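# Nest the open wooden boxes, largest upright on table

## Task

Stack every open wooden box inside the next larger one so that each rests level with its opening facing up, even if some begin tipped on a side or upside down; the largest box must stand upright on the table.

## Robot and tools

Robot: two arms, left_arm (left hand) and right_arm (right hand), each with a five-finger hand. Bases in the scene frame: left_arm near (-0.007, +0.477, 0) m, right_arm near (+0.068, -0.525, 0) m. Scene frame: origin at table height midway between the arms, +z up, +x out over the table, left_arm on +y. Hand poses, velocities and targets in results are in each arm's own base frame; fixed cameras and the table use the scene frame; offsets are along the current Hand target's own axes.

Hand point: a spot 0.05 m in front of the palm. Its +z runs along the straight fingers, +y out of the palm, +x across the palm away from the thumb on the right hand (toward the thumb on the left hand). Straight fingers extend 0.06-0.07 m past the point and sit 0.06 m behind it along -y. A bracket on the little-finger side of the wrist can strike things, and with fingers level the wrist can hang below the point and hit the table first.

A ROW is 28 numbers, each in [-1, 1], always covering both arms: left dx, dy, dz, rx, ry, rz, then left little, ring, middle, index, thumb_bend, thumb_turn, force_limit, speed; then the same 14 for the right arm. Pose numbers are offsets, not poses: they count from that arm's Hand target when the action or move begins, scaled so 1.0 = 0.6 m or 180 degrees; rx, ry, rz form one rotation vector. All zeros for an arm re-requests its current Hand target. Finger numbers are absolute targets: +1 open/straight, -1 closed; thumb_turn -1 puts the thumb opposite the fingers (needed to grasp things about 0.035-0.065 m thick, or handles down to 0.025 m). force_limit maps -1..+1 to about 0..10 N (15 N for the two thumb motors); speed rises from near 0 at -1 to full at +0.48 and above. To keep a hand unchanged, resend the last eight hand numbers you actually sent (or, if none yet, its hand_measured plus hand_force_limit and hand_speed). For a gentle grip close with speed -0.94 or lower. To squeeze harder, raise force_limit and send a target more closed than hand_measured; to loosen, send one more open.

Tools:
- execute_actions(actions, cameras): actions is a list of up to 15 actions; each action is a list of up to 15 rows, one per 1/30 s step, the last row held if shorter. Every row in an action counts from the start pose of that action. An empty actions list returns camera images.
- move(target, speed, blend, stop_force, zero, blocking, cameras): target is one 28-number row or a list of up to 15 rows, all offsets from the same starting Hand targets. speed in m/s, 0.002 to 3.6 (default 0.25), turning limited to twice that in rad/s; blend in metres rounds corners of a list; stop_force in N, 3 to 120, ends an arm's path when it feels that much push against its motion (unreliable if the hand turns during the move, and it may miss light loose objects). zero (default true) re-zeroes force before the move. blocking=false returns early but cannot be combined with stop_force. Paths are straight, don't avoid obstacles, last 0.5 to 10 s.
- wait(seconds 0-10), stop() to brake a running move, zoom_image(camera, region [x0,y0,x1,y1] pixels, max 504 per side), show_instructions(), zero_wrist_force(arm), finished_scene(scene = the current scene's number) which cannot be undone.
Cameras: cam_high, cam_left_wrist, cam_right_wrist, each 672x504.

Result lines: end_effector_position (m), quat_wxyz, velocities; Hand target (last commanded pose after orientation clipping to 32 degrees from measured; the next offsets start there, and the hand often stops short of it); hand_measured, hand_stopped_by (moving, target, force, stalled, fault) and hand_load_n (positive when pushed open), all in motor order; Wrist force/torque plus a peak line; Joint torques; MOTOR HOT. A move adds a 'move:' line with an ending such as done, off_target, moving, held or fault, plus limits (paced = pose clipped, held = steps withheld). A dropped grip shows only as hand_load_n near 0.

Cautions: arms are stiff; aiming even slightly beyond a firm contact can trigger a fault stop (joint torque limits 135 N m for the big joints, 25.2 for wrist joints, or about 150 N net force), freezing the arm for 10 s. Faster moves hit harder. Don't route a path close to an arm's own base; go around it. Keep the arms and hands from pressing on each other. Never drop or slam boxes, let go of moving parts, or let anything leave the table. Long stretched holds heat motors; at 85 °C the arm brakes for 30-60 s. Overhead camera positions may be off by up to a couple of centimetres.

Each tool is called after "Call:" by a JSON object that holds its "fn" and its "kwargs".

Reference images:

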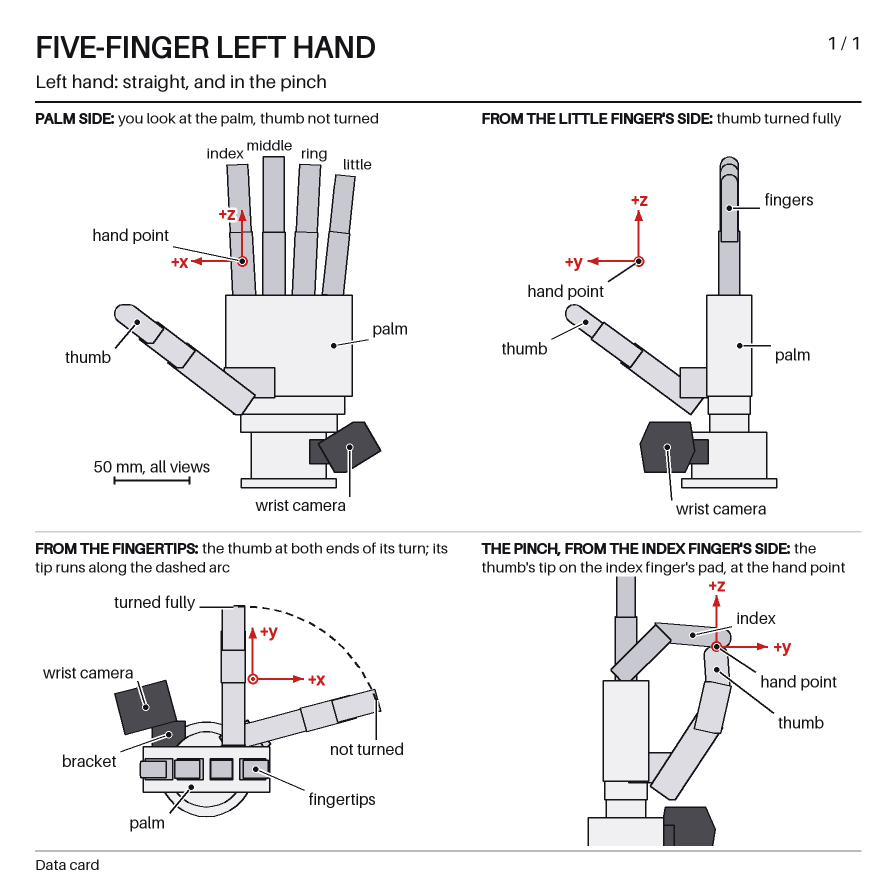

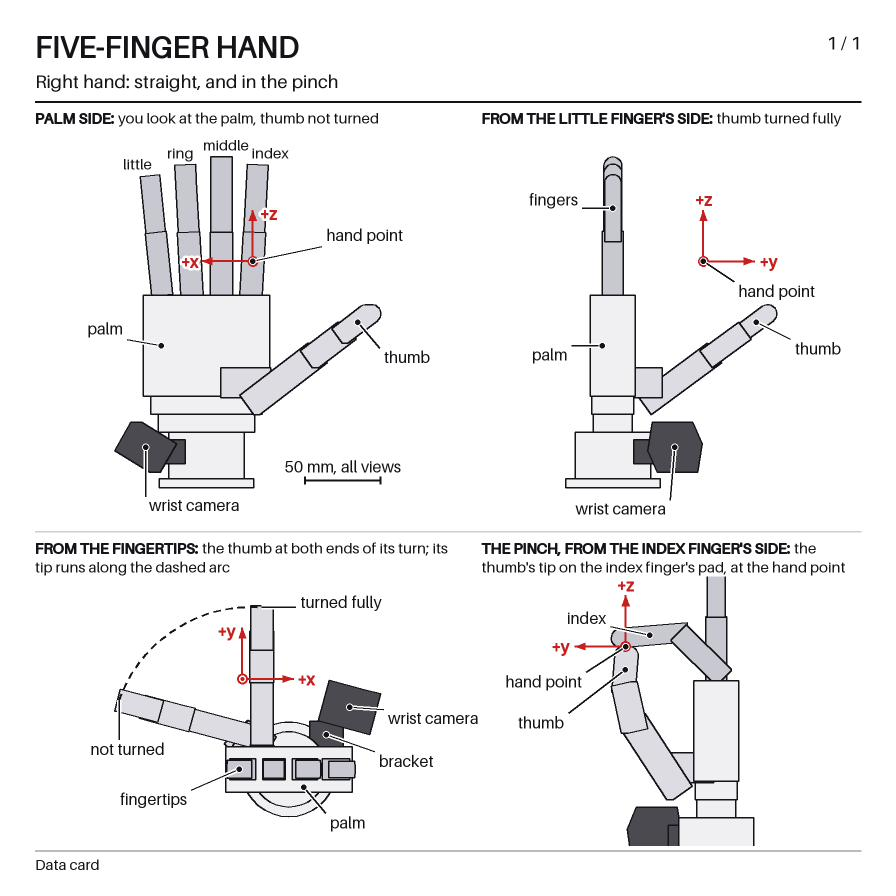

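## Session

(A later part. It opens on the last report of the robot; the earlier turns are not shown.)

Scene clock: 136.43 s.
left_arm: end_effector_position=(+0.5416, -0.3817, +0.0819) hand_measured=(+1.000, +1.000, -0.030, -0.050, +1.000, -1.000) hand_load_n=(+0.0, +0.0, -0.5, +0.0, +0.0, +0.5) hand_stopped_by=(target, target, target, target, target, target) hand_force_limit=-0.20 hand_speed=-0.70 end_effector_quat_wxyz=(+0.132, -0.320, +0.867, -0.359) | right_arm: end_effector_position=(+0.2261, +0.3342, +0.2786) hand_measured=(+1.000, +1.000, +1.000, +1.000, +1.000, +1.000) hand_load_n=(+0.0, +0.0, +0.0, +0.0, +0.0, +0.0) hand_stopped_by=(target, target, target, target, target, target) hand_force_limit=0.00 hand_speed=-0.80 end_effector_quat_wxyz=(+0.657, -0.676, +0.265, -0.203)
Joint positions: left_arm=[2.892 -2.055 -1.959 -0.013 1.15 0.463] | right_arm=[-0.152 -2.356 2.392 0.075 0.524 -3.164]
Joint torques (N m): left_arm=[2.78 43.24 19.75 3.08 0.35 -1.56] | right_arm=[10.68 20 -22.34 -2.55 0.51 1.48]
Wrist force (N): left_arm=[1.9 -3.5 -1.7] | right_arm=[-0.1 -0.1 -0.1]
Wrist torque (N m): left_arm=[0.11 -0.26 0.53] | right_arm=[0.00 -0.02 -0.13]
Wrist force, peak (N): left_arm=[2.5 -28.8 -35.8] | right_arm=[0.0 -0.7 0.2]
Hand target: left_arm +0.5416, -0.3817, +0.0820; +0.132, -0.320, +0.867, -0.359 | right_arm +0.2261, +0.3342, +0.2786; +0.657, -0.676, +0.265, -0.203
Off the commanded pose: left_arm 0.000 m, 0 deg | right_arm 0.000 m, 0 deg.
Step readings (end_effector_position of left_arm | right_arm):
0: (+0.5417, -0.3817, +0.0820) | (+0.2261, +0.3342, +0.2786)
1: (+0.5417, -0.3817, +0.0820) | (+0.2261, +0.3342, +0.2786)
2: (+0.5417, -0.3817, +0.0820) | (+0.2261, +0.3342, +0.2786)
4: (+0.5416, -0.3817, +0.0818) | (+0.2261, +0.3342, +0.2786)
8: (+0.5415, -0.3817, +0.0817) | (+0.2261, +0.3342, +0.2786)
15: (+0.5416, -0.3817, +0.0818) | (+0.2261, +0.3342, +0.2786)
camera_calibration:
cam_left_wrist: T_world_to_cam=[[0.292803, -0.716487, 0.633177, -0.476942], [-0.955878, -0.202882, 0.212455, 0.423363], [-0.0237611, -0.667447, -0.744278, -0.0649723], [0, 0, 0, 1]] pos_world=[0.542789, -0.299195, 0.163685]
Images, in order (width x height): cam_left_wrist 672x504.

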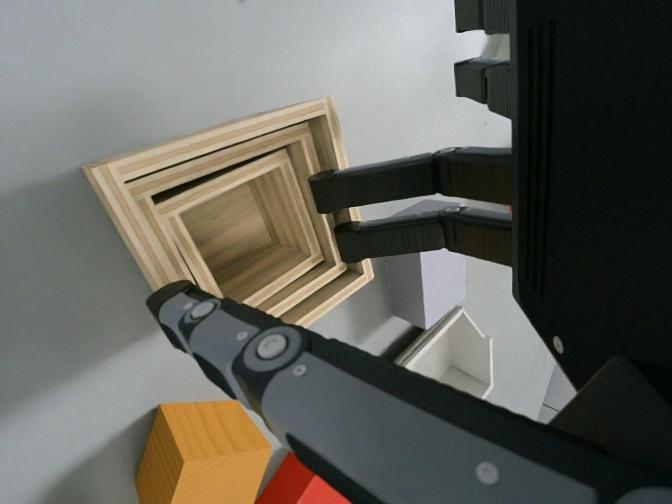

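Call:
{"fn": "move", "kwargs": {"target": [0,-0.118,-0.118,0,0,0,1,1,-0.03,-0.05,1,-1,-0.2,-0.7,0,0,0,0,0,0,1,1,1,1,1,1,0,-0.8], "speed": 0.08, "cameras": ["cam_left_wrist","cam_high"]}}

Call:
{"fn": "zoom_image", "kwargs": {"camera": "cam_left_wrist", "region": [100, 100, 360, 380]}}

Scene clock: 138.33 s.
left_arm: end_effector_position=(+0.5417, -0.3817, +0.1821) hand_measured=(+1.000, +1.000, -0.030, -0.050, +1.000, -1.000) hand_load_n=(+0.0, +0.0, +0.0, +0.0, -0.5, +0.0) hand_stopped_by=(target, target, target, target, target, target) hand_force_limit=-0.20 hand_speed=-0.70 end_effector_quat_wxyz=(+0.132, -0.320, +0.867, -0.359) | right_arm: end_effector_position=(+0.2261, +0.3342, +0.2786) hand_measured=(+1.000, +1.000, +1.000, +1.000, +1.000, +1.000) hand_load_n=(+0.0, +0.0, +0.0, +0.0, +0.0, +0.0) hand_stopped_by=(target, target, target, target, target, target) hand_force_limit=0.00 hand_speed=-0.80 end_effector_quat_wxyz=(+0.657, -0.676, +0.265, -0.203)
Joint positions: left_arm=[2.892 -1.884 -1.879 -0.264 1.15 0.463] | right_arm=[-0.152 -2.356 2.392 0.075 0.524 -3.164]
Joint torques (N m): left_arm=[12.73 35.64 16.18 2.51 -2.37 2.59] | right_arm=[10.53 19.82 -22.43 -2.64 0.42 1.42]
Wrist force (N): left_arm=[0.8 -1.2 -1.0] | right_arm=[-0.1 -0.2 0.2]
Wrist torque (N m): left_arm=[0.05 -0.25 0.49] | right_arm=[-0.04 -0.03 -0.13]
Wrist force, peak (N): left_arm=[1.5 -4.2 -3.1] | right_arm=[-0.2 -0.7 0.2]
Hand target: left_arm +0.5416, -0.3816, +0.1821; +0.132, -0.320, +0.867, -0.359 | right_arm +0.2261, +0.3342, +0.2786; +0.657, -0.676, +0.265, -0.203
Off the commanded pose: left_arm 0.000 m, 0 deg | right_arm 0.000 m, 0 deg.
move: done
camera_calibration:
cam_left_wrist: T_world_to_cam=[[0.292588, -0.716467, 0.633299, -0.540295], [-0.955946, -0.20277, 0.212254, 0.402199], [-0.0236591, -0.667502, -0.744232, 0.00951964], [0, 0, 0, 1]] pos_world=[0.542789, -0.299195, 0.263885]
Images, in order (width x height): cam_high 672x504, cam_left_wrist 672x504.

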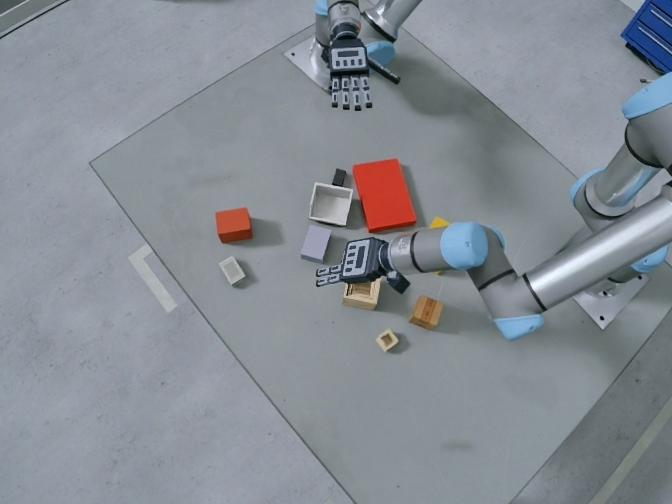

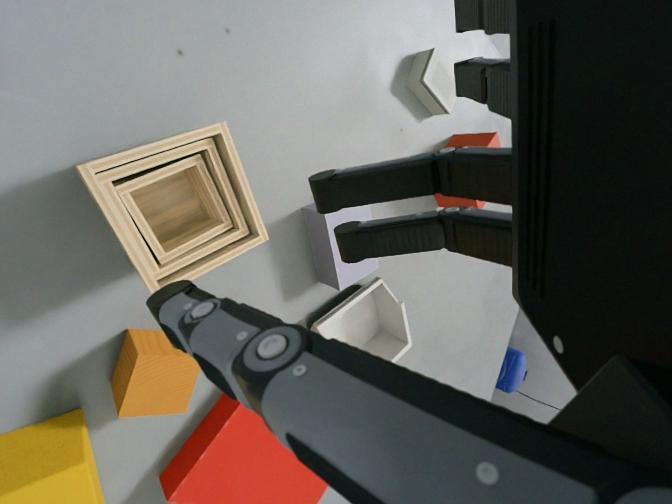

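Scaled by 1.800 from the camera's 672x504 image, which has a finer 960x720 frame.

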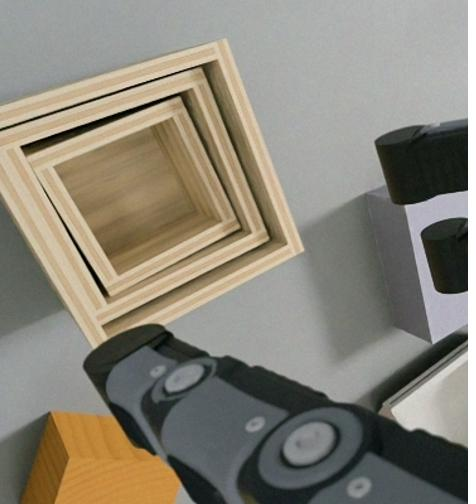

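Call:
{"fn": "move", "kwargs": {"target": [-0.1887,0.1828,-0.0602,0.0529,0.185,0.1557,1,1,0.35,0.35,0.5,-1,-0.2,0.2,0,0,0,0,0,0,1,1,1,1,1,1,0,-0.8], "speed": 0.25, "cameras": ["cam_left_wrist"]}}

Call:
{"fn": "zoom_image", "kwargs": {"camera": "cam_left_wrist", "region": [100, 120, 440, 400]}}

Scene clock: 142.23 s.
left_arm: end_effector_position=(+0.5609, -0.2297, +0.1300) hand_measured=(+1.000, +1.000, +0.350, +0.350, +0.500, -1.000) hand_load_n=(+0.0, +0.0, +0.0, +0.0, +0.0, +0.0) hand_stopped_by=(target, target, target, target, target, target) hand_force_limit=-0.20 hand_speed=0.20 end_effector_quat_wxyz=(-0.012, +0.023, +0.887, -0.462) end_effector_velocity=(+0.000, +0.000, +0.000) end_effector_angular_velocity=(-0.002, -0.003, -0.005) | right_arm: end_effector_position=(+0.2261, +0.3342, +0.2786) hand_measured=(+1.000, +1.000, +1.000, +1.000, +1.000, +1.000) hand_load_n=(+0.0, -0.5, +0.0, +0.0, +0.0, +0.0) hand_stopped_by=(target, target, target, target, target, target) hand_force_limit=0.00 hand_speed=-0.80 end_effector_quat_wxyz=(+0.657, -0.676, +0.265, -0.203)
Joint positions: left_arm=[3.263 -1.957 -1.748 -1.248 0.632 1.868] | right_arm=[-0.152 -2.356 2.392 0.075 0.524 -3.164]
Joint velocities: left_arm=[0 0.001 0.001 -0.006 -0.001 0.009] | right_arm=[within noise]
Joint torques (N m): left_arm=[-7.35 41.13 24.84 0.04 -3.38 2.84] | right_arm=[10.32 19.73 -21.97 -2.58 0.37 1.45]
Wrist force (N): left_arm=[0.5 -1.3 -1.0] | right_arm=[-0.3 -0.3 -0.1]
Wrist torque (N m): left_arm=[0.01 -0.19 0.44] | right_arm=[-0.04 0.01 -0.15]
Wrist force, peak (N): left_arm=[1.3 -1.8 -1.0] | right_arm=[-0.1 -0.7 0.3]
Hand target: left_arm +0.5609, -0.2298, +0.1300; -0.012, +0.024, +0.887, -0.462 | right_arm +0.2261, +0.3342, +0.2786; +0.657, -0.676, +0.265, -0.203
Off the commanded pose: left_arm 0.000 m, 0 deg | right_arm 0.000 m, 0 deg.
move: done
camera_calibration:
cam_left_wrist: T_world_to_cam=[[-0.274914, -0.600643, 0.750766, -0.074452], [-0.831998, 0.539967, 0.127336, 0.574548], [-0.481873, -0.589629, -0.648179, 0.335015], [0, 0, 0, 1]] pos_world=[0.618989, -0.157422, 0.199885]
Images, in order (width x height): cam_left_wrist 672x504.

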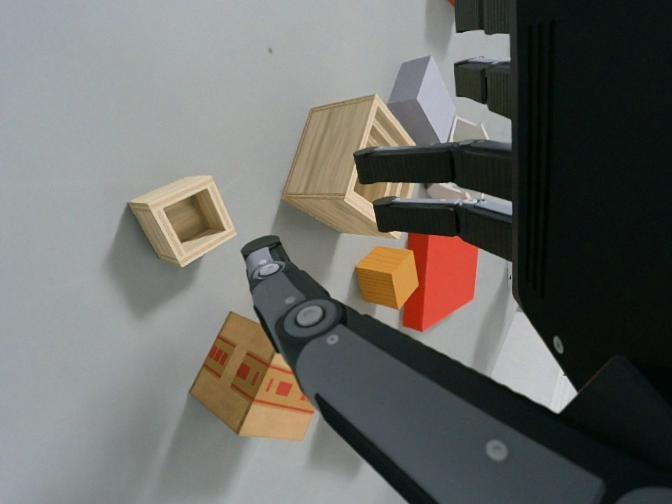

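Scaled by 1.482 from the camera's 672x504 image, which has a finer 960x720 frame.

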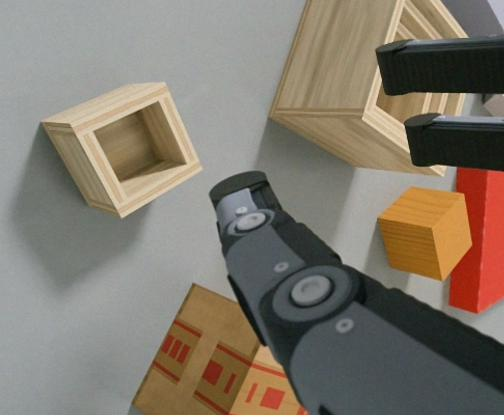

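Call:
{"fn": "move", "kwargs": {"target": [0.0033,0.1372,0.0553,-0.0478,-0.0091,-0.0064,1,1,0.45,0.45,0.5,-1,-0.2,0.2,0,0,0,0,0,0,1,1,1,1,1,1,0,-0.8], "speed": 0.12, "stop_force": 6, "cameras": ["cam_left_wrist"]}}

Call:
{"fn": "zoom_image", "kwargs": {"camera": "cam_left_wrist", "region": [160, 100, 460, 340]}}

Scene clock: 145.33 s.
left_arm: end_effector_position=(+0.5600, -0.2097, +0.0436) hand_measured=(+1.000, +1.000, +0.450, +0.450, +0.500, -1.000) hand_load_n=(+0.0, +0.0, +0.0, +0.0, +0.0, +0.0) hand_stopped_by=(target, target, target, target, target, target) hand_force_limit=-0.20 hand_speed=0.20 end_effector_quat_wxyz=(-0.002, +0.009, +0.919, -0.394) | right_arm: end_effector_position=(+0.2261, +0.3342, +0.2786) hand_measured=(+1.000, +1.000, +1.000, +1.000, +1.000, +1.000) hand_load_n=(+0.0, +0.0, -0.5, +0.0, +0.0, +0.0) hand_stopped_by=(target, target, target, target, target, target) hand_force_limit=0.00 hand_speed=-0.80 end_effector_quat_wxyz=(+0.657, -0.676, +0.265, -0.203)
Joint positions: left_arm=[3.249 -2.05 -1.842 -0.947 0.768 1.751] | right_arm=[-0.152 -2.356 2.392 0.075 0.524 -3.164]
Joint torques (N m): left_arm=[13.19 35.1 27.33 3.48 1.07 2.66] | right_arm=[9.97 19.73 -22.21 -2.5 0.38 1.46]
Wrist force (N): left_arm=[0.8 -0.8 -1.0] | right_arm=[0.1 -0.4 0.0]
Wrist torque (N m): left_arm=[0.10 -0.26 0.40] | right_arm=[-0.04 -0.05 -0.12]
Wrist force, peak (N): left_arm=[1.0 -2.6 -1.5] | right_arm=[-0.4 -0.8 0.2]
Hand target: left_arm +0.5600, -0.2097, +0.0435; -0.002, +0.009, +0.919, -0.394 | right_arm +0.2261, +0.3342, +0.2786; +0.657, -0.676, +0.265, -0.203
Off the commanded pose: left_arm 0.000 m, 0 deg | right_arm 0.000 m, 0 deg.
move: done
camera_calibration:
cam_left_wrist: T_world_to_cam=[[-0.257506, -0.715093, 0.649871, -0.0270517], [-0.851251, 0.486127, 0.197615, 0.570494], [-0.457233, -0.502317, -0.733905, 0.298669], [0, 0, 0, 1]] pos_world=[0.615229, -0.146651, 0.124037]
Images, in order (width x height): cam_left_wrist 672x504.

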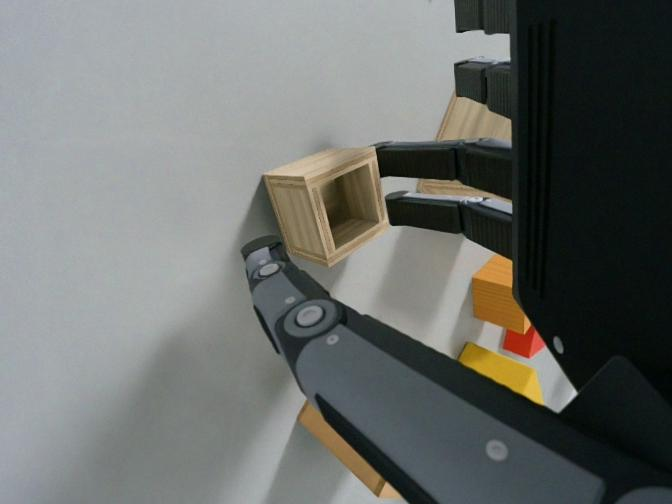

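Scaled by 1.680 from the camera's 672x504 image, which has a finer 960x720 frame.

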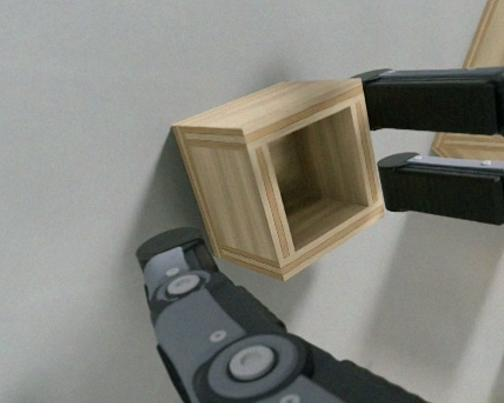

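Call:
{"fn": "move", "kwargs": {"target": [[0,-0.0132,0.0139,0,0,0,1,1,0.45,0.45,0.5,-1,-0.2,0.2,0,0,0,0,0,0,1,1,1,1,1,1,0,-0.8],[0,-0.0132,0.0139,0,0,0,1,1,-0.3,-0.3,0.5,-1,-0.35,-0.88,0,0,0,0,0,0,1,1,1,1,1,1,0,-0.8]], "speed": 0.06, "cameras": ["cam_left_wrist"]}}

Scene clock: 149.00 s.
left_arm: end_effector_position=(+0.5598, -0.2212, +0.0435) hand_measured=(+1.000, +1.000, -0.300, -0.300, +0.500, -1.000) hand_load_n=(+0.0, +0.0, +0.0, +0.0, +0.0, +0.0) hand_stopped_by=(target, target, target, target, target, target) hand_force_limit=-0.35 hand_speed=-0.88 end_effector_quat_wxyz=(-0.002, +0.009, +0.919, -0.394) | right_arm: end_effector_position=(+0.2261, +0.3342, +0.2786) hand_measured=(+1.000, +1.000, +1.000, +1.000, +1.000, +1.000) hand_load_n=(+0.0, +0.0, +0.0, -0.5, +0.0, +0.0) hand_stopped_by=(target, target, target, target, target, target) hand_force_limit=0.00 hand_speed=-0.80 end_effector_quat_wxyz=(+0.657, -0.676, +0.265, -0.203)
Joint positions: left_arm=[3.229 -2.055 -1.84 -0.923 0.766 1.722] | right_arm=[-0.152 -2.356 2.392 0.075 0.524 -3.164]
Joint torques (N m): left_arm=[13.1 46.58 16.09 0.88 0.87 2.42] | right_arm=[9.74 19.45 -21.81 -2.55 0.32 1.44]
Wrist force (N): left_arm=[0.8 -1.2 -1.2] | right_arm=[-0.1 -0.6 0.0]
Wrist torque (N m): left_arm=[0.05 -0.26 0.44] | right_arm=[-0.07 -0.02 -0.14]
Wrist force, peak (N): left_arm=[1.0 -1.8 -1.4] | right_arm=[0.1 -0.7 0.2]
Hand target: left_arm +0.5598, -0.2212, +0.0435; -0.002, +0.009, +0.919, -0.394 | right_arm +0.2261, +0.3342, +0.2786; +0.657, -0.676, +0.265, -0.203
Off the commanded pose: left_arm 0.000 m, 0 deg | right_arm 0.000 m, 0 deg.
move: done
camera_calibration:
cam_left_wrist: T_world_to_cam=[[-0.257506, -0.715093, 0.649871, -0.0353267], [-0.851251, 0.486127, 0.197615, 0.575914], [-0.457233, -0.502317, -0.733905, 0.292801], [0, 0, 0, 1]] pos_world=[0.615029, -0.158151, 0.124037]
Images, in order (width x height): cam_left_wrist 672x504.

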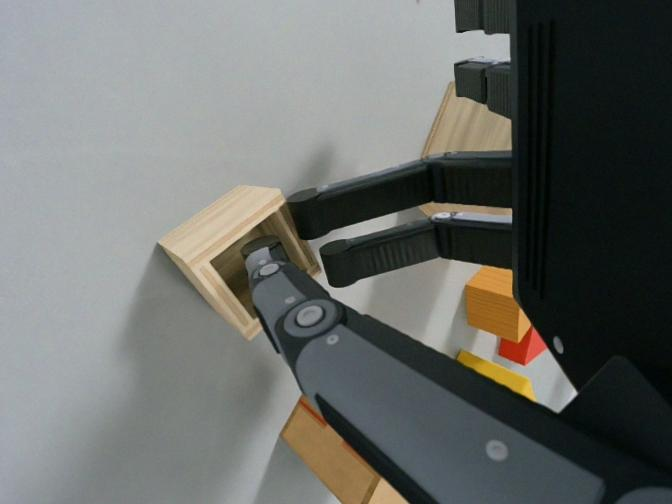

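Call:
{"fn": "zoom_image", "kwargs": {"camera": "cam_left_wrist", "region": [140, 150, 400, 360]}}

Call:
{"fn": "wait", "kwargs": {"seconds": 0, "cameras": ["cam_right_wrist","cam_high"]}}

Call:
{"fn": "zoom_image", "kwargs": {"camera": "cam_right_wrist", "region": [400, 60, 560, 200]}}

Scaled by 1.938 from the camera's 672x504 image, which has a finer 960x720 frame.

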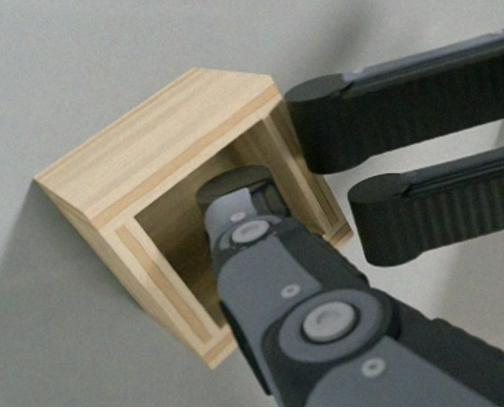

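Scene clock: 149.40 s.
left_arm: end_effector_position=(+0.5598, -0.2212, +0.0435) hand_measured=(+1.000, +1.000, -0.300, -0.300, +0.500, -1.000) hand_load_n=(+0.0, +0.0, +0.0, +0.0, +0.0, +0.0) hand_stopped_by=(target, target, target, target, target, target) hand_force_limit=-0.35 hand_speed=-0.88 end_effector_quat_wxyz=(-0.002, +0.009, +0.919, -0.394) | right_arm: end_effector_position=(+0.2261, +0.3342, +0.2786) hand_measured=(+1.000, +1.000, +1.000, +1.000, +1.000, +1.000) hand_load_n=(+0.0, +0.0, +0.0, -0.5, +0.0, -0.5) hand_stopped_by=(target, target, target, target, target, target) hand_force_limit=0.00 hand_speed=-0.80 end_effector_quat_wxyz=(+0.657, -0.676, +0.265, -0.203)
Joint positions: left_arm=[3.229 -2.055 -1.84 -0.923 0.766 1.722] | right_arm=[-0.152 -2.356 2.392 0.075 0.524 -3.164]
Joint torques (N m): left_arm=[12.57 46.68 15.95 0.81 0.88 2.24] | right_arm=[9.78 19.38 -22.05 -2.6 0.35 1.41]
Wrist force (N): left_arm=[0.8 -1.2 -1.2] | right_arm=[-0.1 -0.4 0.2]
Wrist torque (N m): left_arm=[0.05 -0.26 0.44] | right_arm=[-0.06 -0.02 -0.14]
Wrist force, peak (N): left_arm=[0.8 -1.2 -1.4] | right_arm=[-0.5 -0.4 0.3]
Hand target: left_arm +0.5598, -0.2212, +0.0435; -0.002, +0.009, +0.919, -0.394 | right_arm +0.2261, +0.3342, +0.2786; +0.657, -0.676, +0.265, -0.203
Off the commanded pose: left_arm 0.000 m, 0 deg | right_arm 0.000 m, 0 deg.
camera_calibration:
cam_right_wrist: T_world_to_cam=[[0.144431, -0.15244, -0.977702, 0.292094], [-0.98292, 0.0917848, -0.159513, 0.231739], [0.114054, 0.984041, -0.13658, -0.201839], [0, 0, 0, 1]] pos_world=[0.208614, 0.221874, 0.294979]
Images, in order (width x height): cam_high 672x504, cam_right_wrist 672x504.

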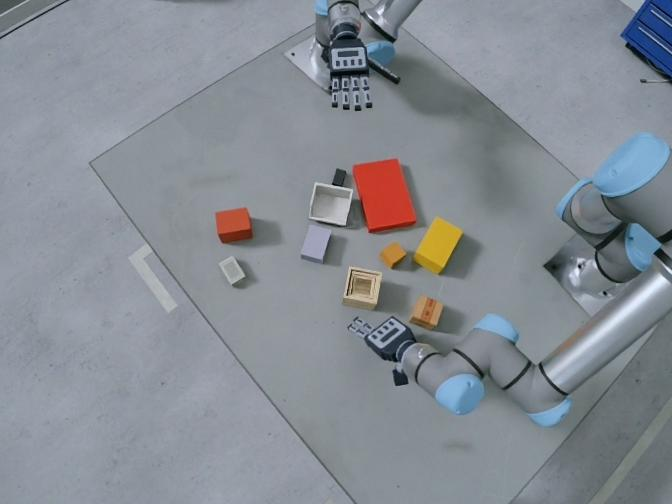

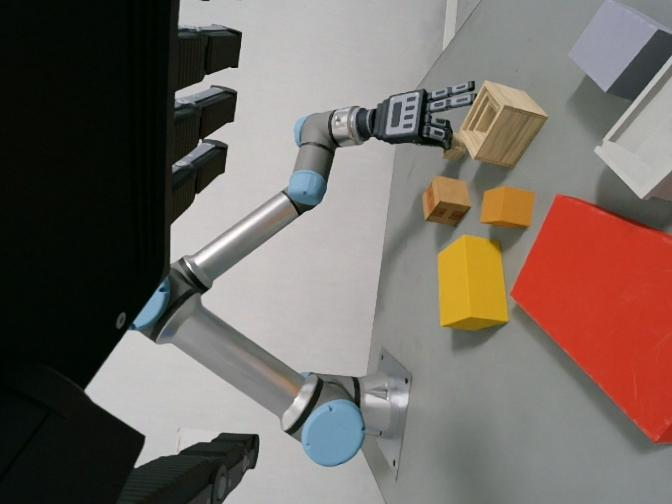

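Scaled by 3.150 from the camera's 672x504 image, which has a finer 960x720 frame.

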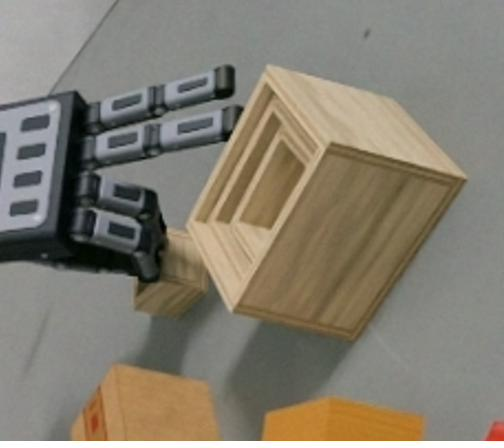

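Call:
{"fn": "move", "kwargs": {"target": [[0,0,0,0,0,0,1,1,0.2,0.2,0.5,-1,-0.2,0.2,0,0,0,0,0,0,1,1,1,1,1,1,0,-0.8],[0,-0.0965,-0.092,0,0,0,1,1,0.2,0.2,1,-1,-0.2,0.2,0,0,0,0,0,0,1,1,1,1,1,1,0,-0.8]], "speed": 0.1, "cameras": ["cam_left_wrist"]}}

Call:
{"fn": "zoom_image", "kwargs": {"camera": "cam_left_wrist", "region": [120, 140, 420, 360]}}

Scene clock: 153.87 s.
left_arm: end_effector_position=(+0.5596, -0.2211, +0.1235) hand_measured=(+1.000, +1.000, +0.200, +0.200, +1.000, -1.000) hand_load_n=(+0.0, +0.0, +0.0, +0.0, +0.0, +0.0) hand_stopped_by=(target, target, target, target, target, target) hand_force_limit=-0.20 hand_speed=0.20 end_effector_quat_wxyz=(-0.002, +0.009, +0.919, -0.394) | right_arm: end_effector_position=(+0.2261, +0.3342, +0.2786) hand_measured=(+1.000, +1.000, +1.000, +1.000, +1.000, +1.000) hand_load_n=(+0.0, -0.5, +0.0, +0.0, +0.0, -0.5) hand_stopped_by=(target, target, target, target, target, target) hand_force_limit=0.00 hand_speed=-0.80 end_effector_quat_wxyz=(+0.657, -0.676, +0.265, -0.203)
Joint positions: left_arm=[3.229 -1.936 -1.768 -1.114 0.766 1.723] | right_arm=[-0.152 -2.356 2.392 0.075 0.524 -3.164]
Joint torques (N m): left_arm=[10.62 42.21 15.56 1.06 -0.22 2.51] | right_arm=[10.28 19.71 -21.74 -2.56 0.33 1.36]
Wrist force (N): left_arm=[0.7 -1.2 -1.1] | right_arm=[0.0 -0.4 0.1]
Wrist torque (N m): left_arm=[0.05 -0.24 0.40] | right_arm=[-0.07 -0.04 -0.13]
Wrist force, peak (N): left_arm=[0.4 -1.9 -1.8] | right_arm=[-0.5 -0.5 0.2]
Hand target: left_arm +0.5595, -0.2211, +0.1235; -0.002, +0.009, +0.919, -0.394 | right_arm +0.2261, +0.3342, +0.2786; +0.657, -0.676, +0.265, -0.203
Off the commanded pose: left_arm 0.000 m, 0 deg | right_arm 0.000 m, 0 deg.
move: done
camera_calibration:
cam_left_wrist: T_world_to_cam=[[-0.257506, -0.715093, 0.649871, -0.0873222], [-0.851251, 0.486127, 0.197615, 0.559801], [-0.457233, -0.502317, -0.733905, 0.351426], [0, 0, 0, 1]] pos_world=[0.614729, -0.158051, 0.204037]
Images, in order (width x height): cam_left_wrist 672x504.

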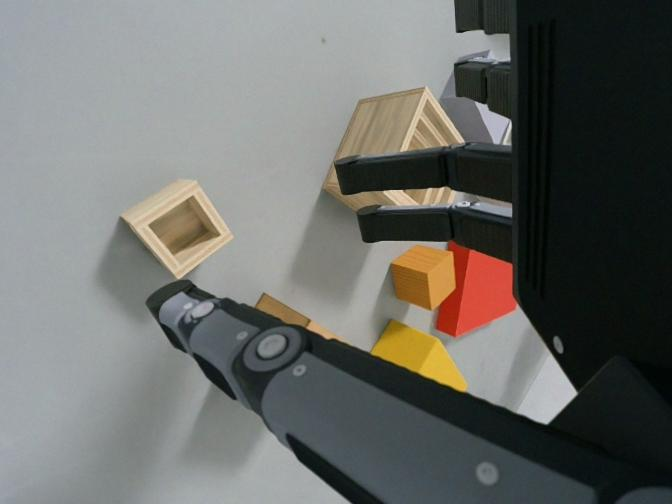

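Scaled by 1.680 from the camera's 672x504 image, which has a finer 960x720 frame.

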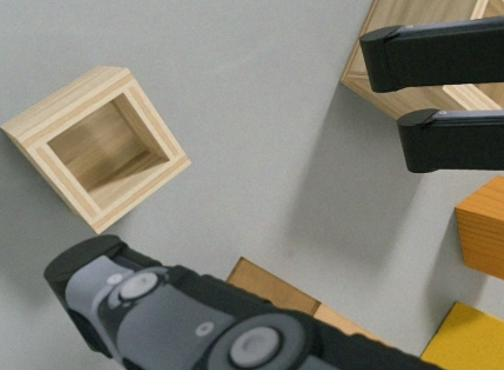

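Call:
{"fn": "move", "kwargs": {"target": [0.0008,0.1193,0.1007,-0.019,-0.0365,-0.0385,1,1,-0.05,-0.05,1,-1,-0.2,0.2,0,0,0,0,0,0,1,1,1,1,1,1,0,-0.8], "speed": 0.1, "stop_force": 5, "cameras": ["cam_left_wrist"]}}

Call:
{"fn": "zoom_image", "kwargs": {"camera": "cam_left_wrist", "region": [100, 120, 420, 360]}}

Scene clock: 157.27 s.
left_arm: end_effector_position=(+0.5595, -0.2155, +0.0300) hand_measured=(+1.000, +1.000, -0.050, -0.050, +1.000, -1.000) hand_load_n=(+0.0, +0.0, +0.0, +0.5, +0.0, +0.0) hand_stopped_by=(target, target, target, target, target, target) hand_force_limit=-0.20 hand_speed=0.20 end_effector_quat_wxyz=(+0.027, -0.069, +0.928, -0.366) | right_arm: end_effector_position=(+0.2261, +0.3342, +0.2786) hand_measured=(+1.000, +1.000, +1.000, +1.000, +1.000, +1.000) hand_load_n=(+0.0, +0.0, +0.5, +0.0, +0.0, +0.0) hand_stopped_by=(target, target, target, target, target, target) hand_force_limit=0.00 hand_speed=-0.80 end_effector_quat_wxyz=(+0.657, -0.676, +0.265, -0.203)
Joint positions: left_arm=[3.226 -2.057 -1.917 -0.677 0.822 1.482] | right_arm=[-0.152 -2.356 2.392 0.075 0.524 -3.164]
Joint torques (N m): left_arm=[3.97 32.91 23.66 3.53 -3.05 -2.86] | right_arm=[10.15 19.42 -22.25 -2.56 0.32 1.35]
Wrist force (N): left_arm=[0.5 -1.1 -0.8] | right_arm=[-0.1 -0.3 0.1]
Wrist torque (N m): left_arm=[0.07 -0.22 0.38] | right_arm=[-0.04 -0.02 -0.13]
Wrist force, peak (N): left_arm=[0.4 -2.2 -1.7] | right_arm=[0.0 -0.7 0.2]
Hand target: left_arm +0.5595, -0.2155, +0.0300; +0.027, -0.069, +0.928, -0.366 | right_arm +0.2261, +0.3342, +0.2786; +0.657, -0.676, +0.265, -0.203
Off the commanded pose: left_arm 0.000 m, 0 deg | right_arm 0.000 m, 0 deg.
move: done
camera_calibration:
cam_left_wrist: T_world_to_cam=[[-0.127564, -0.784519, 0.606842, -0.109033], [-0.917462, 0.325786, 0.228314, 0.577092], [-0.376818, -0.52763, -0.761325, 0.235953], [0, 0, 0, 1]] pos_world=[0.604462, -0.149052, 0.114045]
Images, in order (width x height): cam_left_wrist 672x504.

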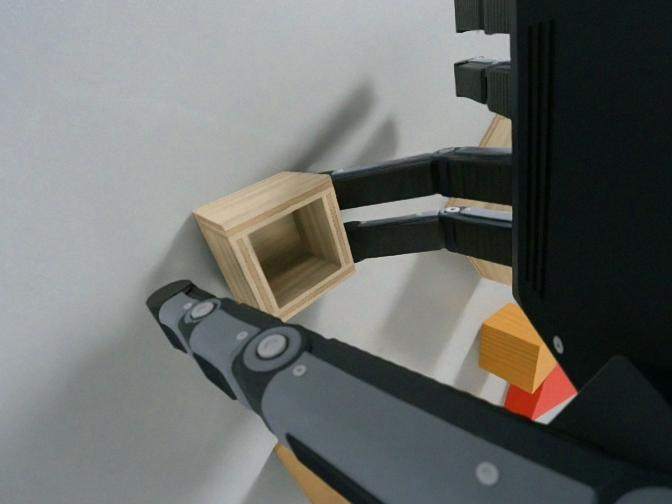

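Scaled by 1.575 from the camera's 672x504 image, which has a finer 960x720 frame.

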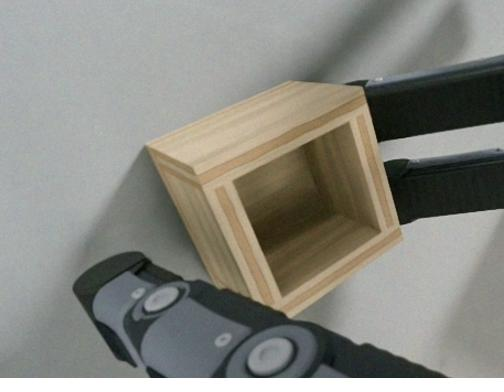

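Call:
{"fn": "move", "kwargs": {"target": [[0,-0.0122,0.0114,0,0,0,1,1,-0.05,-0.05,1,-1,-0.2,0.2,0,0,0,0,0,0,1,1,1,1,1,1,0,-0.8],[0,-0.0122,0.0114,0,0,0,1,1,-0.7,-0.7,1,-1,-0.35,-0.85,0,0,0,0,0,0,1,1,1,1,1,1,0,-0.8]], "speed": 0.06, "cameras": ["cam_left_wrist","cam_right_wrist"]}}

Call:
{"fn": "zoom_image", "kwargs": {"camera": "cam_left_wrist", "region": [100, 120, 420, 360]}}

Scene clock: 159.77 s.
left_arm: end_effector_position=(+0.5610, -0.2254, +0.0300) hand_measured=(+1.000, +1.000, -0.284, -0.368, +1.000, -1.000) hand_load_n=(+0.0, +0.0, +2.5, +4.5, +1.5, -1.0) hand_stopped_by=(target, target, force, force, target, target) hand_force_limit=-0.35 hand_speed=-0.85 end_effector_quat_wxyz=(+0.027, -0.069, +0.928, -0.365) | right_arm: end_effector_position=(+0.2261, +0.3342, +0.2786) hand_measured=(+1.000, +1.000, +1.000, +1.000, +1.000, +1.000) hand_load_n=(+0.0, +0.0, +0.0, +0.0, +0.0, -0.5) hand_stopped_by=(target, target, target, target, target, target) hand_force_limit=0.00 hand_speed=-0.80 end_effector_quat_wxyz=(+0.657, -0.676, +0.265, -0.203)
Joint positions: left_arm=[3.208 -2.066 -1.909 -0.661 0.823 1.458] | right_arm=[-0.152 -2.356 2.392 0.075 0.524 -3.164]
Joint torques (N m): left_arm=[12.36 44.49 11.09 0.61 -1.29 2.7] | right_arm=[9.18 19.38 -21.62 -2.56 0.26 1.45]
Wrist force (N): left_arm=[0.5 -1.6 -0.9] | right_arm=[0.1 -0.3 0.2]
Wrist torque (N m): left_arm=[-0.03 -0.23 0.45] | right_arm=[-0.07 -0.05 -0.12]
Wrist force, peak (N): left_arm=[0.4 -1.8 -1.9] | right_arm=[-0.2 -0.8 0.1]
Hand target: left_arm +0.5610, -0.2254, +0.0300; +0.027, -0.069, +0.928, -0.366 | right_arm +0.2261, +0.3342, +0.2786; +0.657, -0.676, +0.265, -0.203
Off the commanded pose: left_arm 0.000 m, 0 deg | right_arm 0.000 m, 0 deg.
move: done
camera_calibration:
cam_left_wrist: T_world_to_cam=[[-0.127492, -0.784544, 0.606825, -0.116594], [-0.917471, 0.325725, 0.228362, 0.581707], [-0.376818, -0.52763, -0.761324, 0.231219], [0, 0, 0, 1]] pos_world=[0.605962, -0.158952, 0.113945]
cam_right_wrist: T_world_to_cam=[[0.144431, -0.15244, -0.977702, 0.292094], [-0.98292, 0.0917848, -0.159513, 0.231739], [0.114054, 0.984041, -0.13658, -0.201839], [0, 0, 0, 1]] pos_world=[0.208614, 0.221874, 0.294979]
Images, in order (width x height): cam_left_wrist 672x504, cam_right_wrist 672x504.

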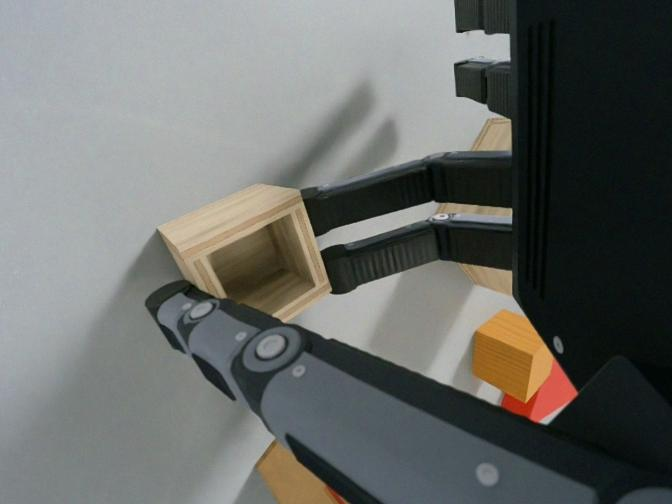

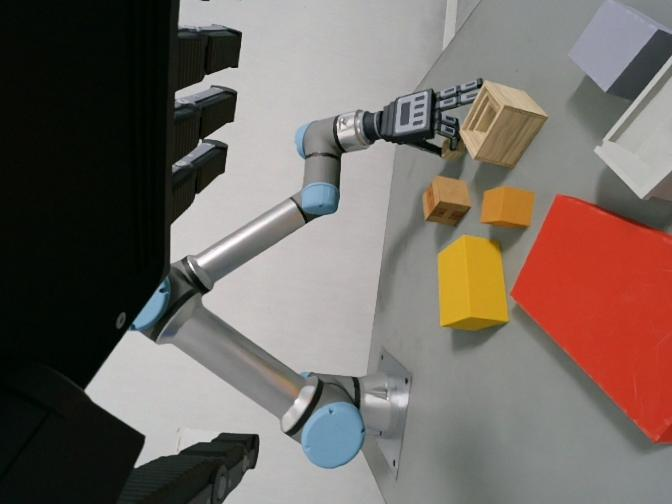

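Scaled by 1.575 from the camera's 672x504 image, which has a finer 960x720 frame.

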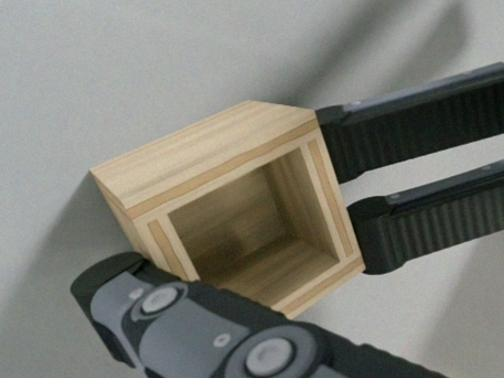

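Call:
{"fn": "move", "kwargs": {"target": [[0,-0.1025,-0.1098,0,0,0,1,1,-0.7,-0.7,1,-1,-0.35,-0.85,0,0,0,0,0,0,1,1,1,1,1,1,0,-0.8],[0.1845,-0.3597,0.1307,0,-0.1195,-0.1281,1,1,-0.7,-0.7,1,-1,-0.35,-0.85,0,0,0,0,0,0,1,1,1,1,1,1,0,-0.8]], "speed": [0.1,0.2], "blend": [0.02,0], "cameras": ["cam_left_wrist","cam_high"]}}

Call:
{"fn": "zoom_image", "kwargs": {"camera": "cam_left_wrist", "region": [0, 0, 360, 320]}}

Scene clock: 163.73 s.
left_arm: end_effector_position=(+0.4829, -0.4508, +0.1198) hand_measured=(+1.000, +1.000, -0.284, -0.368, +1.000, -1.000) hand_load_n=(+0.0, +0.0, +3.0, +4.5, +1.5, -1.0) hand_stopped_by=(target, target, force, force, target, target) hand_force_limit=-0.35 hand_speed=-0.85 end_effector_quat_wxyz=(+0.126, -0.319, +0.874, -0.344) end_effector_velocity=(-0.001, -0.001, +0.000) end_effector_angular_velocity=(-0.001, +0.001, +0.003) | right_arm: end_effector_position=(+0.2261, +0.3342, +0.2786) hand_measured=(+1.000, +1.000, +1.000, +1.000, +1.000, +1.000) hand_load_n=(+0.0, +0.0, +0.0, +0.0, +0.0, +0.0) hand_stopped_by=(target, target, target, target, target, target) hand_force_limit=0.00 hand_speed=-0.80 end_effector_quat_wxyz=(+0.657, -0.676, +0.265, -0.203)
Joint positions: left_arm=[2.725 -1.973 -1.941 -0.101 1.267 0.344] | right_arm=[-0.152 -2.356 2.392 0.075 0.524 -3.164]
Joint velocities: left_arm=[-0.002 0.001 -0.001 0.001 0.003 -0.005] | right_arm=[within noise]
Joint torques (N m): left_arm=[-9.21 40.54 13.69 2.73 1.5 -3.25] | right_arm=[8.98 19.34 -21.16 -2.57 0.21 1.42]
Wrist force (N): left_arm=[0.8 -1.1 -0.8] | right_arm=[-0.1 -0.3 -0.1]
Wrist torque (N m): left_arm=[0.06 -0.26 0.41] | right_arm=[-0.04 -0.03 -0.13]
Wrist force, peak (N): left_arm=[0.5 -1.9 -2.0] | right_arm=[0.0 -0.7 -0.3]
Hand target: left_arm +0.4829, -0.4508, +0.1199; +0.126, -0.319, +0.874, -0.344 | right_arm +0.2261, +0.3342, +0.2786; +0.657, -0.676, +0.265, -0.203
Off the commanded pose: left_arm 0.000 m, 0 deg | right_arm 0.000 m, 0 deg.
move: done
camera_calibration:
cam_left_wrist: T_world_to_cam=[[0.301416, -0.73543, 0.60687, -0.542878], [-0.952417, -0.201987, 0.228263, 0.34196], [-0.0452921, -0.646795, -0.761318, -0.0624635], [0, 0, 0, 1]] pos_world=[0.486491, -0.370579, 0.203845]
Images, in order (width x height): cam_high 672x504, cam_left_wrist 672x504.

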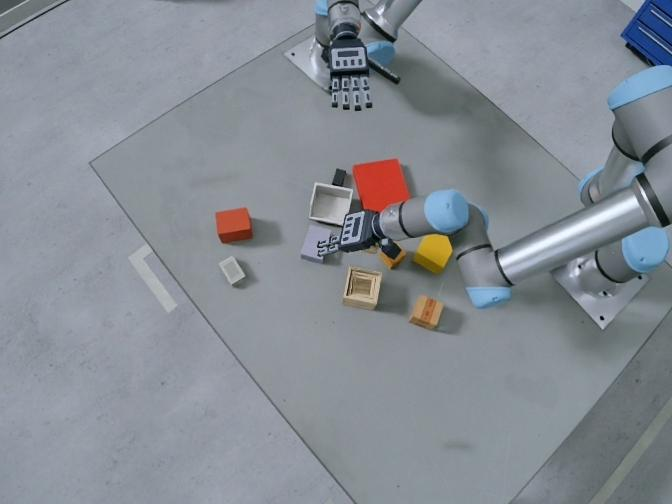

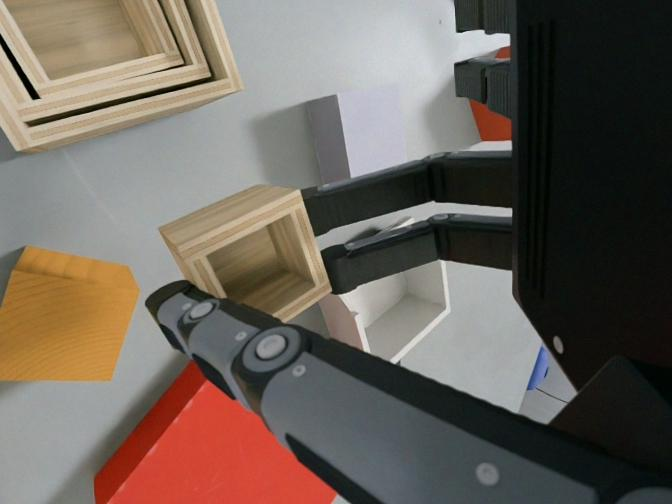

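Scaled by 1.400 from the camera's 672x504 image, which has a finer 960x720 frame.

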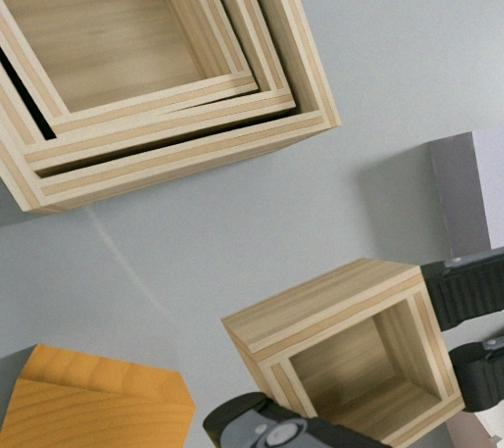

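Call:
{"fn": "zoom_image", "kwargs": {"camera": "cam_left_wrist", "region": [0, 30, 130, 160]}}

Call:
{"fn": "zoom_image", "kwargs": {"camera": "cam_left_wrist", "region": [110, 0, 250, 120]}}

Scaled by 3.877 from the camera's 672x504 image, which has a finer 960x720 frame.

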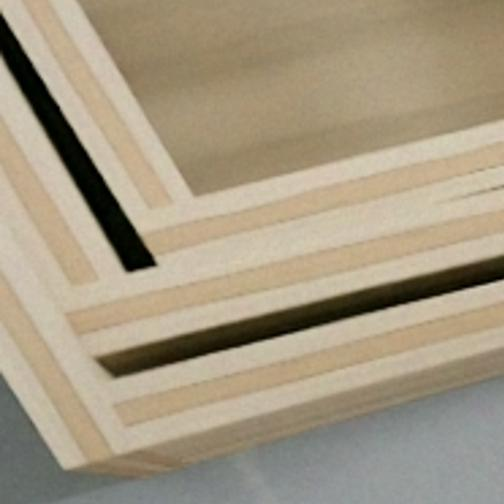

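Scaled by 3.600 from the camera's 672x504 image, which has a finer 960x720 frame.

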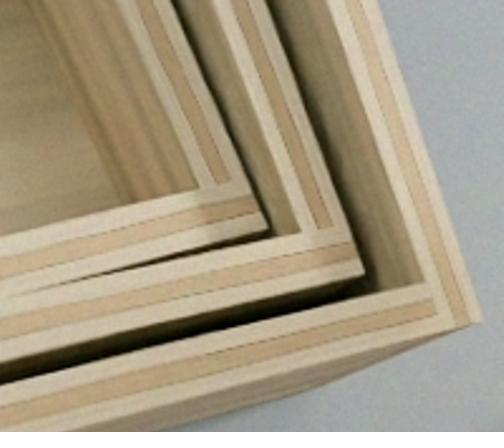

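Call:
{"fn": "move", "kwargs": {"target": [-0.1512,0.021,0.0143,0,0,0,1,1,-0.7,-0.7,1,-1,-0.35,-0.85,0,0,0,0,0,0,1,1,1,1,1,1,0,-0.8], "speed": 0.12, "cameras": ["cam_left_wrist"]}}

Call:
{"fn": "zoom_image", "kwargs": {"camera": "cam_left_wrist", "region": [60, 120, 340, 330]}}

Call:
{"fn": "zoom_image", "kwargs": {"camera": "cam_left_wrist", "region": [110, 130, 230, 250]}}

Scene clock: 166.57 s.
left_arm: end_effector_position=(+0.5501, -0.3899, +0.1050) hand_measured=(+1.000, +1.000, -0.284, -0.368, +1.000, -1.000) hand_load_n=(+0.0, +0.0, +3.0, +4.5, +1.0, -1.0) hand_stopped_by=(target, target, force, force, target, target) hand_force_limit=-0.35 hand_speed=-0.85 end_effector_quat_wxyz=(+0.126, -0.319, +0.874, -0.344) | right_arm: end_effector_position=(+0.2261, +0.3342, +0.2786) hand_measured=(+1.000, +1.000, +1.000, +1.000, +1.000, +1.000) hand_load_n=(+0.0, +0.0, +0.0, +0.0, -0.5, +0.0) hand_stopped_by=(target, target, target, target, target, target) hand_force_limit=0.00 hand_speed=-0.80 end_effector_quat_wxyz=(+0.657, -0.676, +0.265, -0.203)
Joint positions: left_arm=[2.874 -2.03 -1.889 -0.138 1.173 0.467] | right_arm=[-0.152 -2.356 2.392 0.075 0.524 -3.164]
Joint torques (N m): left_arm=[-1.53 43.13 13.26 4.18 1.53 -2.61] | right_arm=[9.17 19.67 -21.49 -2.57 0.12 1.33]
Wrist force (N): left_arm=[0.6 -1.2 -0.7] | right_arm=[0.0 -0.3 0.2]
Wrist torque (N m): left_arm=[0.03 -0.22 0.48] | right_arm=[-0.05 -0.04 -0.13]
Wrist force, peak (N): left_arm=[2.0 -1.3 -1.0] | right_arm=[-0.3 -0.6 0.2]
Hand target: left_arm +0.5501, -0.3899, +0.1050; +0.126, -0.319, +0.874, -0.344 | right_arm +0.2261, +0.3342, +0.2786; +0.657, -0.676, +0.265, -0.203
Off the commanded pose: left_arm 0.000 m, 0 deg | right_arm 0.000 m, 0 deg.
move: done
camera_calibration:
cam_left_wrist: T_world_to_cam=[[0.301655, -0.735359, 0.606837, -0.509408], [-0.952345, -0.202231, 0.228343, 0.421534], [-0.0451932, -0.646799, -0.76132, -0.0314294], [0, 0, 0, 1]] pos_world=[0.553691, -0.309679, 0.188945]
Images, in order (width x height): cam_left_wrist 672x504.

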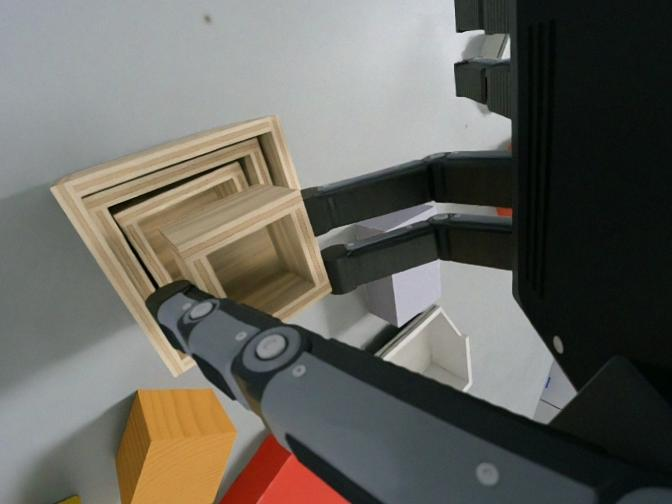

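Scaled by 1.800 from the camera's 672x504 image, which has a finer 960x720 frame.

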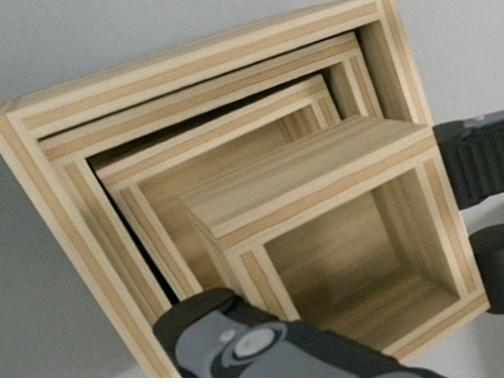

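Scaled by 4.200 from the camera's 672x504 image, which has a finer 960x720 frame.

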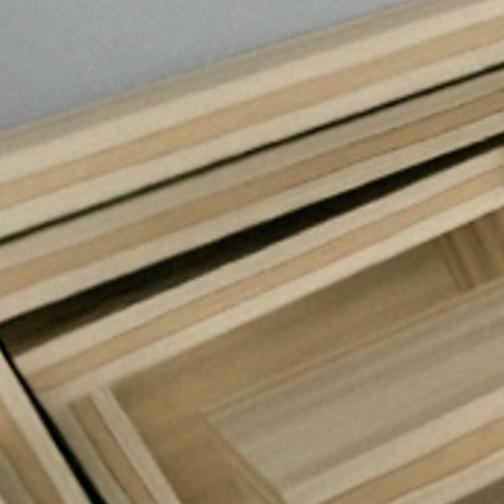

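Call:
{"fn": "move", "kwargs": {"target": [0.0017,0.0287,0.0305,0,-0.0076,-0.0081,1,1,-0.7,-0.7,1,-1,-0.35,-0.85,0,0,0,0,0,0,1,1,1,1,1,1,0,-0.8], "speed": 0.06, "stop_force": 3, "cameras": ["cam_left_wrist"]}}

Call:
{"fn": "zoom_image", "kwargs": {"camera": "cam_left_wrist", "region": [60, 110, 340, 330]}}

Scene clock: 169.60 s.
left_arm: end_effector_position=(+0.5493, -0.3904, +0.0799) hand_measured=(+1.000, +1.000, -0.284, -0.368, +1.000, -1.000) hand_load_n=(+0.0, +0.0, +3.0, +4.5, +1.5, -1.0) hand_stopped_by=(target, target, force, force, target, target) hand_force_limit=-0.35 hand_speed=-0.85 end_effector_quat_wxyz=(+0.132, -0.334, +0.868, -0.342) | right_arm: end_effector_position=(+0.2261, +0.3342, +0.2786) hand_measured=(+1.000, +1.000, +1.000, +1.000, +1.000, +1.000) hand_load_n=(+0.0, +0.0, +0.0, +0.0, +0.0, -0.5) hand_stopped_by=(target, target, target, target, target, target) hand_force_limit=0.00 hand_speed=-0.80 end_effector_quat_wxyz=(+0.657, -0.676, +0.265, -0.203)
Joint positions: left_arm=[2.867 -2.073 -1.911 -0.059 1.199 0.432] | right_arm=[-0.152 -2.356 2.392 0.075 0.524 -3.164]
Joint torques (N m): left_arm=[13.36 43.95 26.66 3.03 -2.53 2.53] | right_arm=[9.14 19.21 -21.24 -2.61 0.09 1.28]
Wrist force (N): left_arm=[0.6 -1.0 -0.9] | right_arm=[0.0 -0.4 0.1]
Wrist torque (N m): left_arm=[0.08 -0.23 0.41] | right_arm=[-0.04 -0.04 -0.13]
Wrist force, peak (N): left_arm=[0.7 -1.8 -1.4] | right_arm=[-0.3 -0.7 0.1]
Hand target: left_arm +0.5493, -0.3904, +0.0799; +0.132, -0.334, +0.868, -0.342 | right_arm +0.2261, +0.3342, +0.2786; +0.657, -0.676, +0.265, -0.203
Off the commanded pose: left_arm 0.000 m, 0 deg | right_arm 0.000 m, 0 deg.
move: done
camera_calibration:
cam_left_wrist: T_world_to_cam=[[0.327024, -0.724428, 0.606843, -0.50401], [-0.944748, -0.235331, 0.22819, 0.409313], [-0.0224984, -0.647937, -0.761361, -0.0638454], [0, 0, 0, 1]] pos_world=[0.550084, -0.310163, 0.163845]
Images, in order (width x height): cam_left_wrist 672x504.

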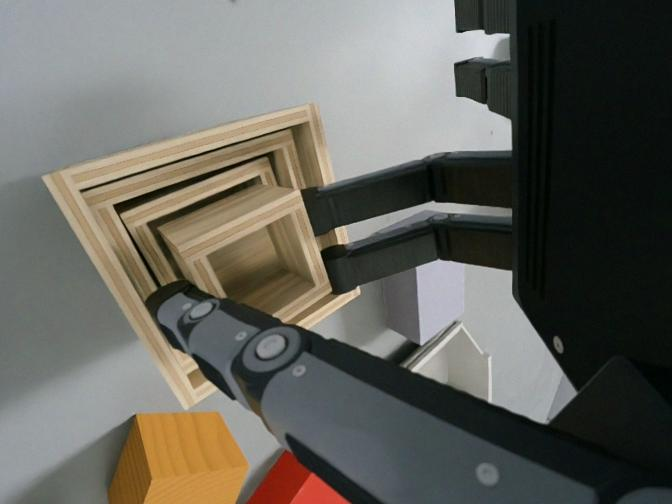

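Scaled by 1.800 from the camera's 672x504 image, which has a finer 960x720 frame.

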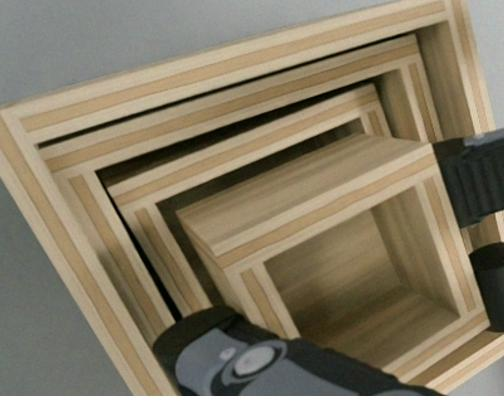

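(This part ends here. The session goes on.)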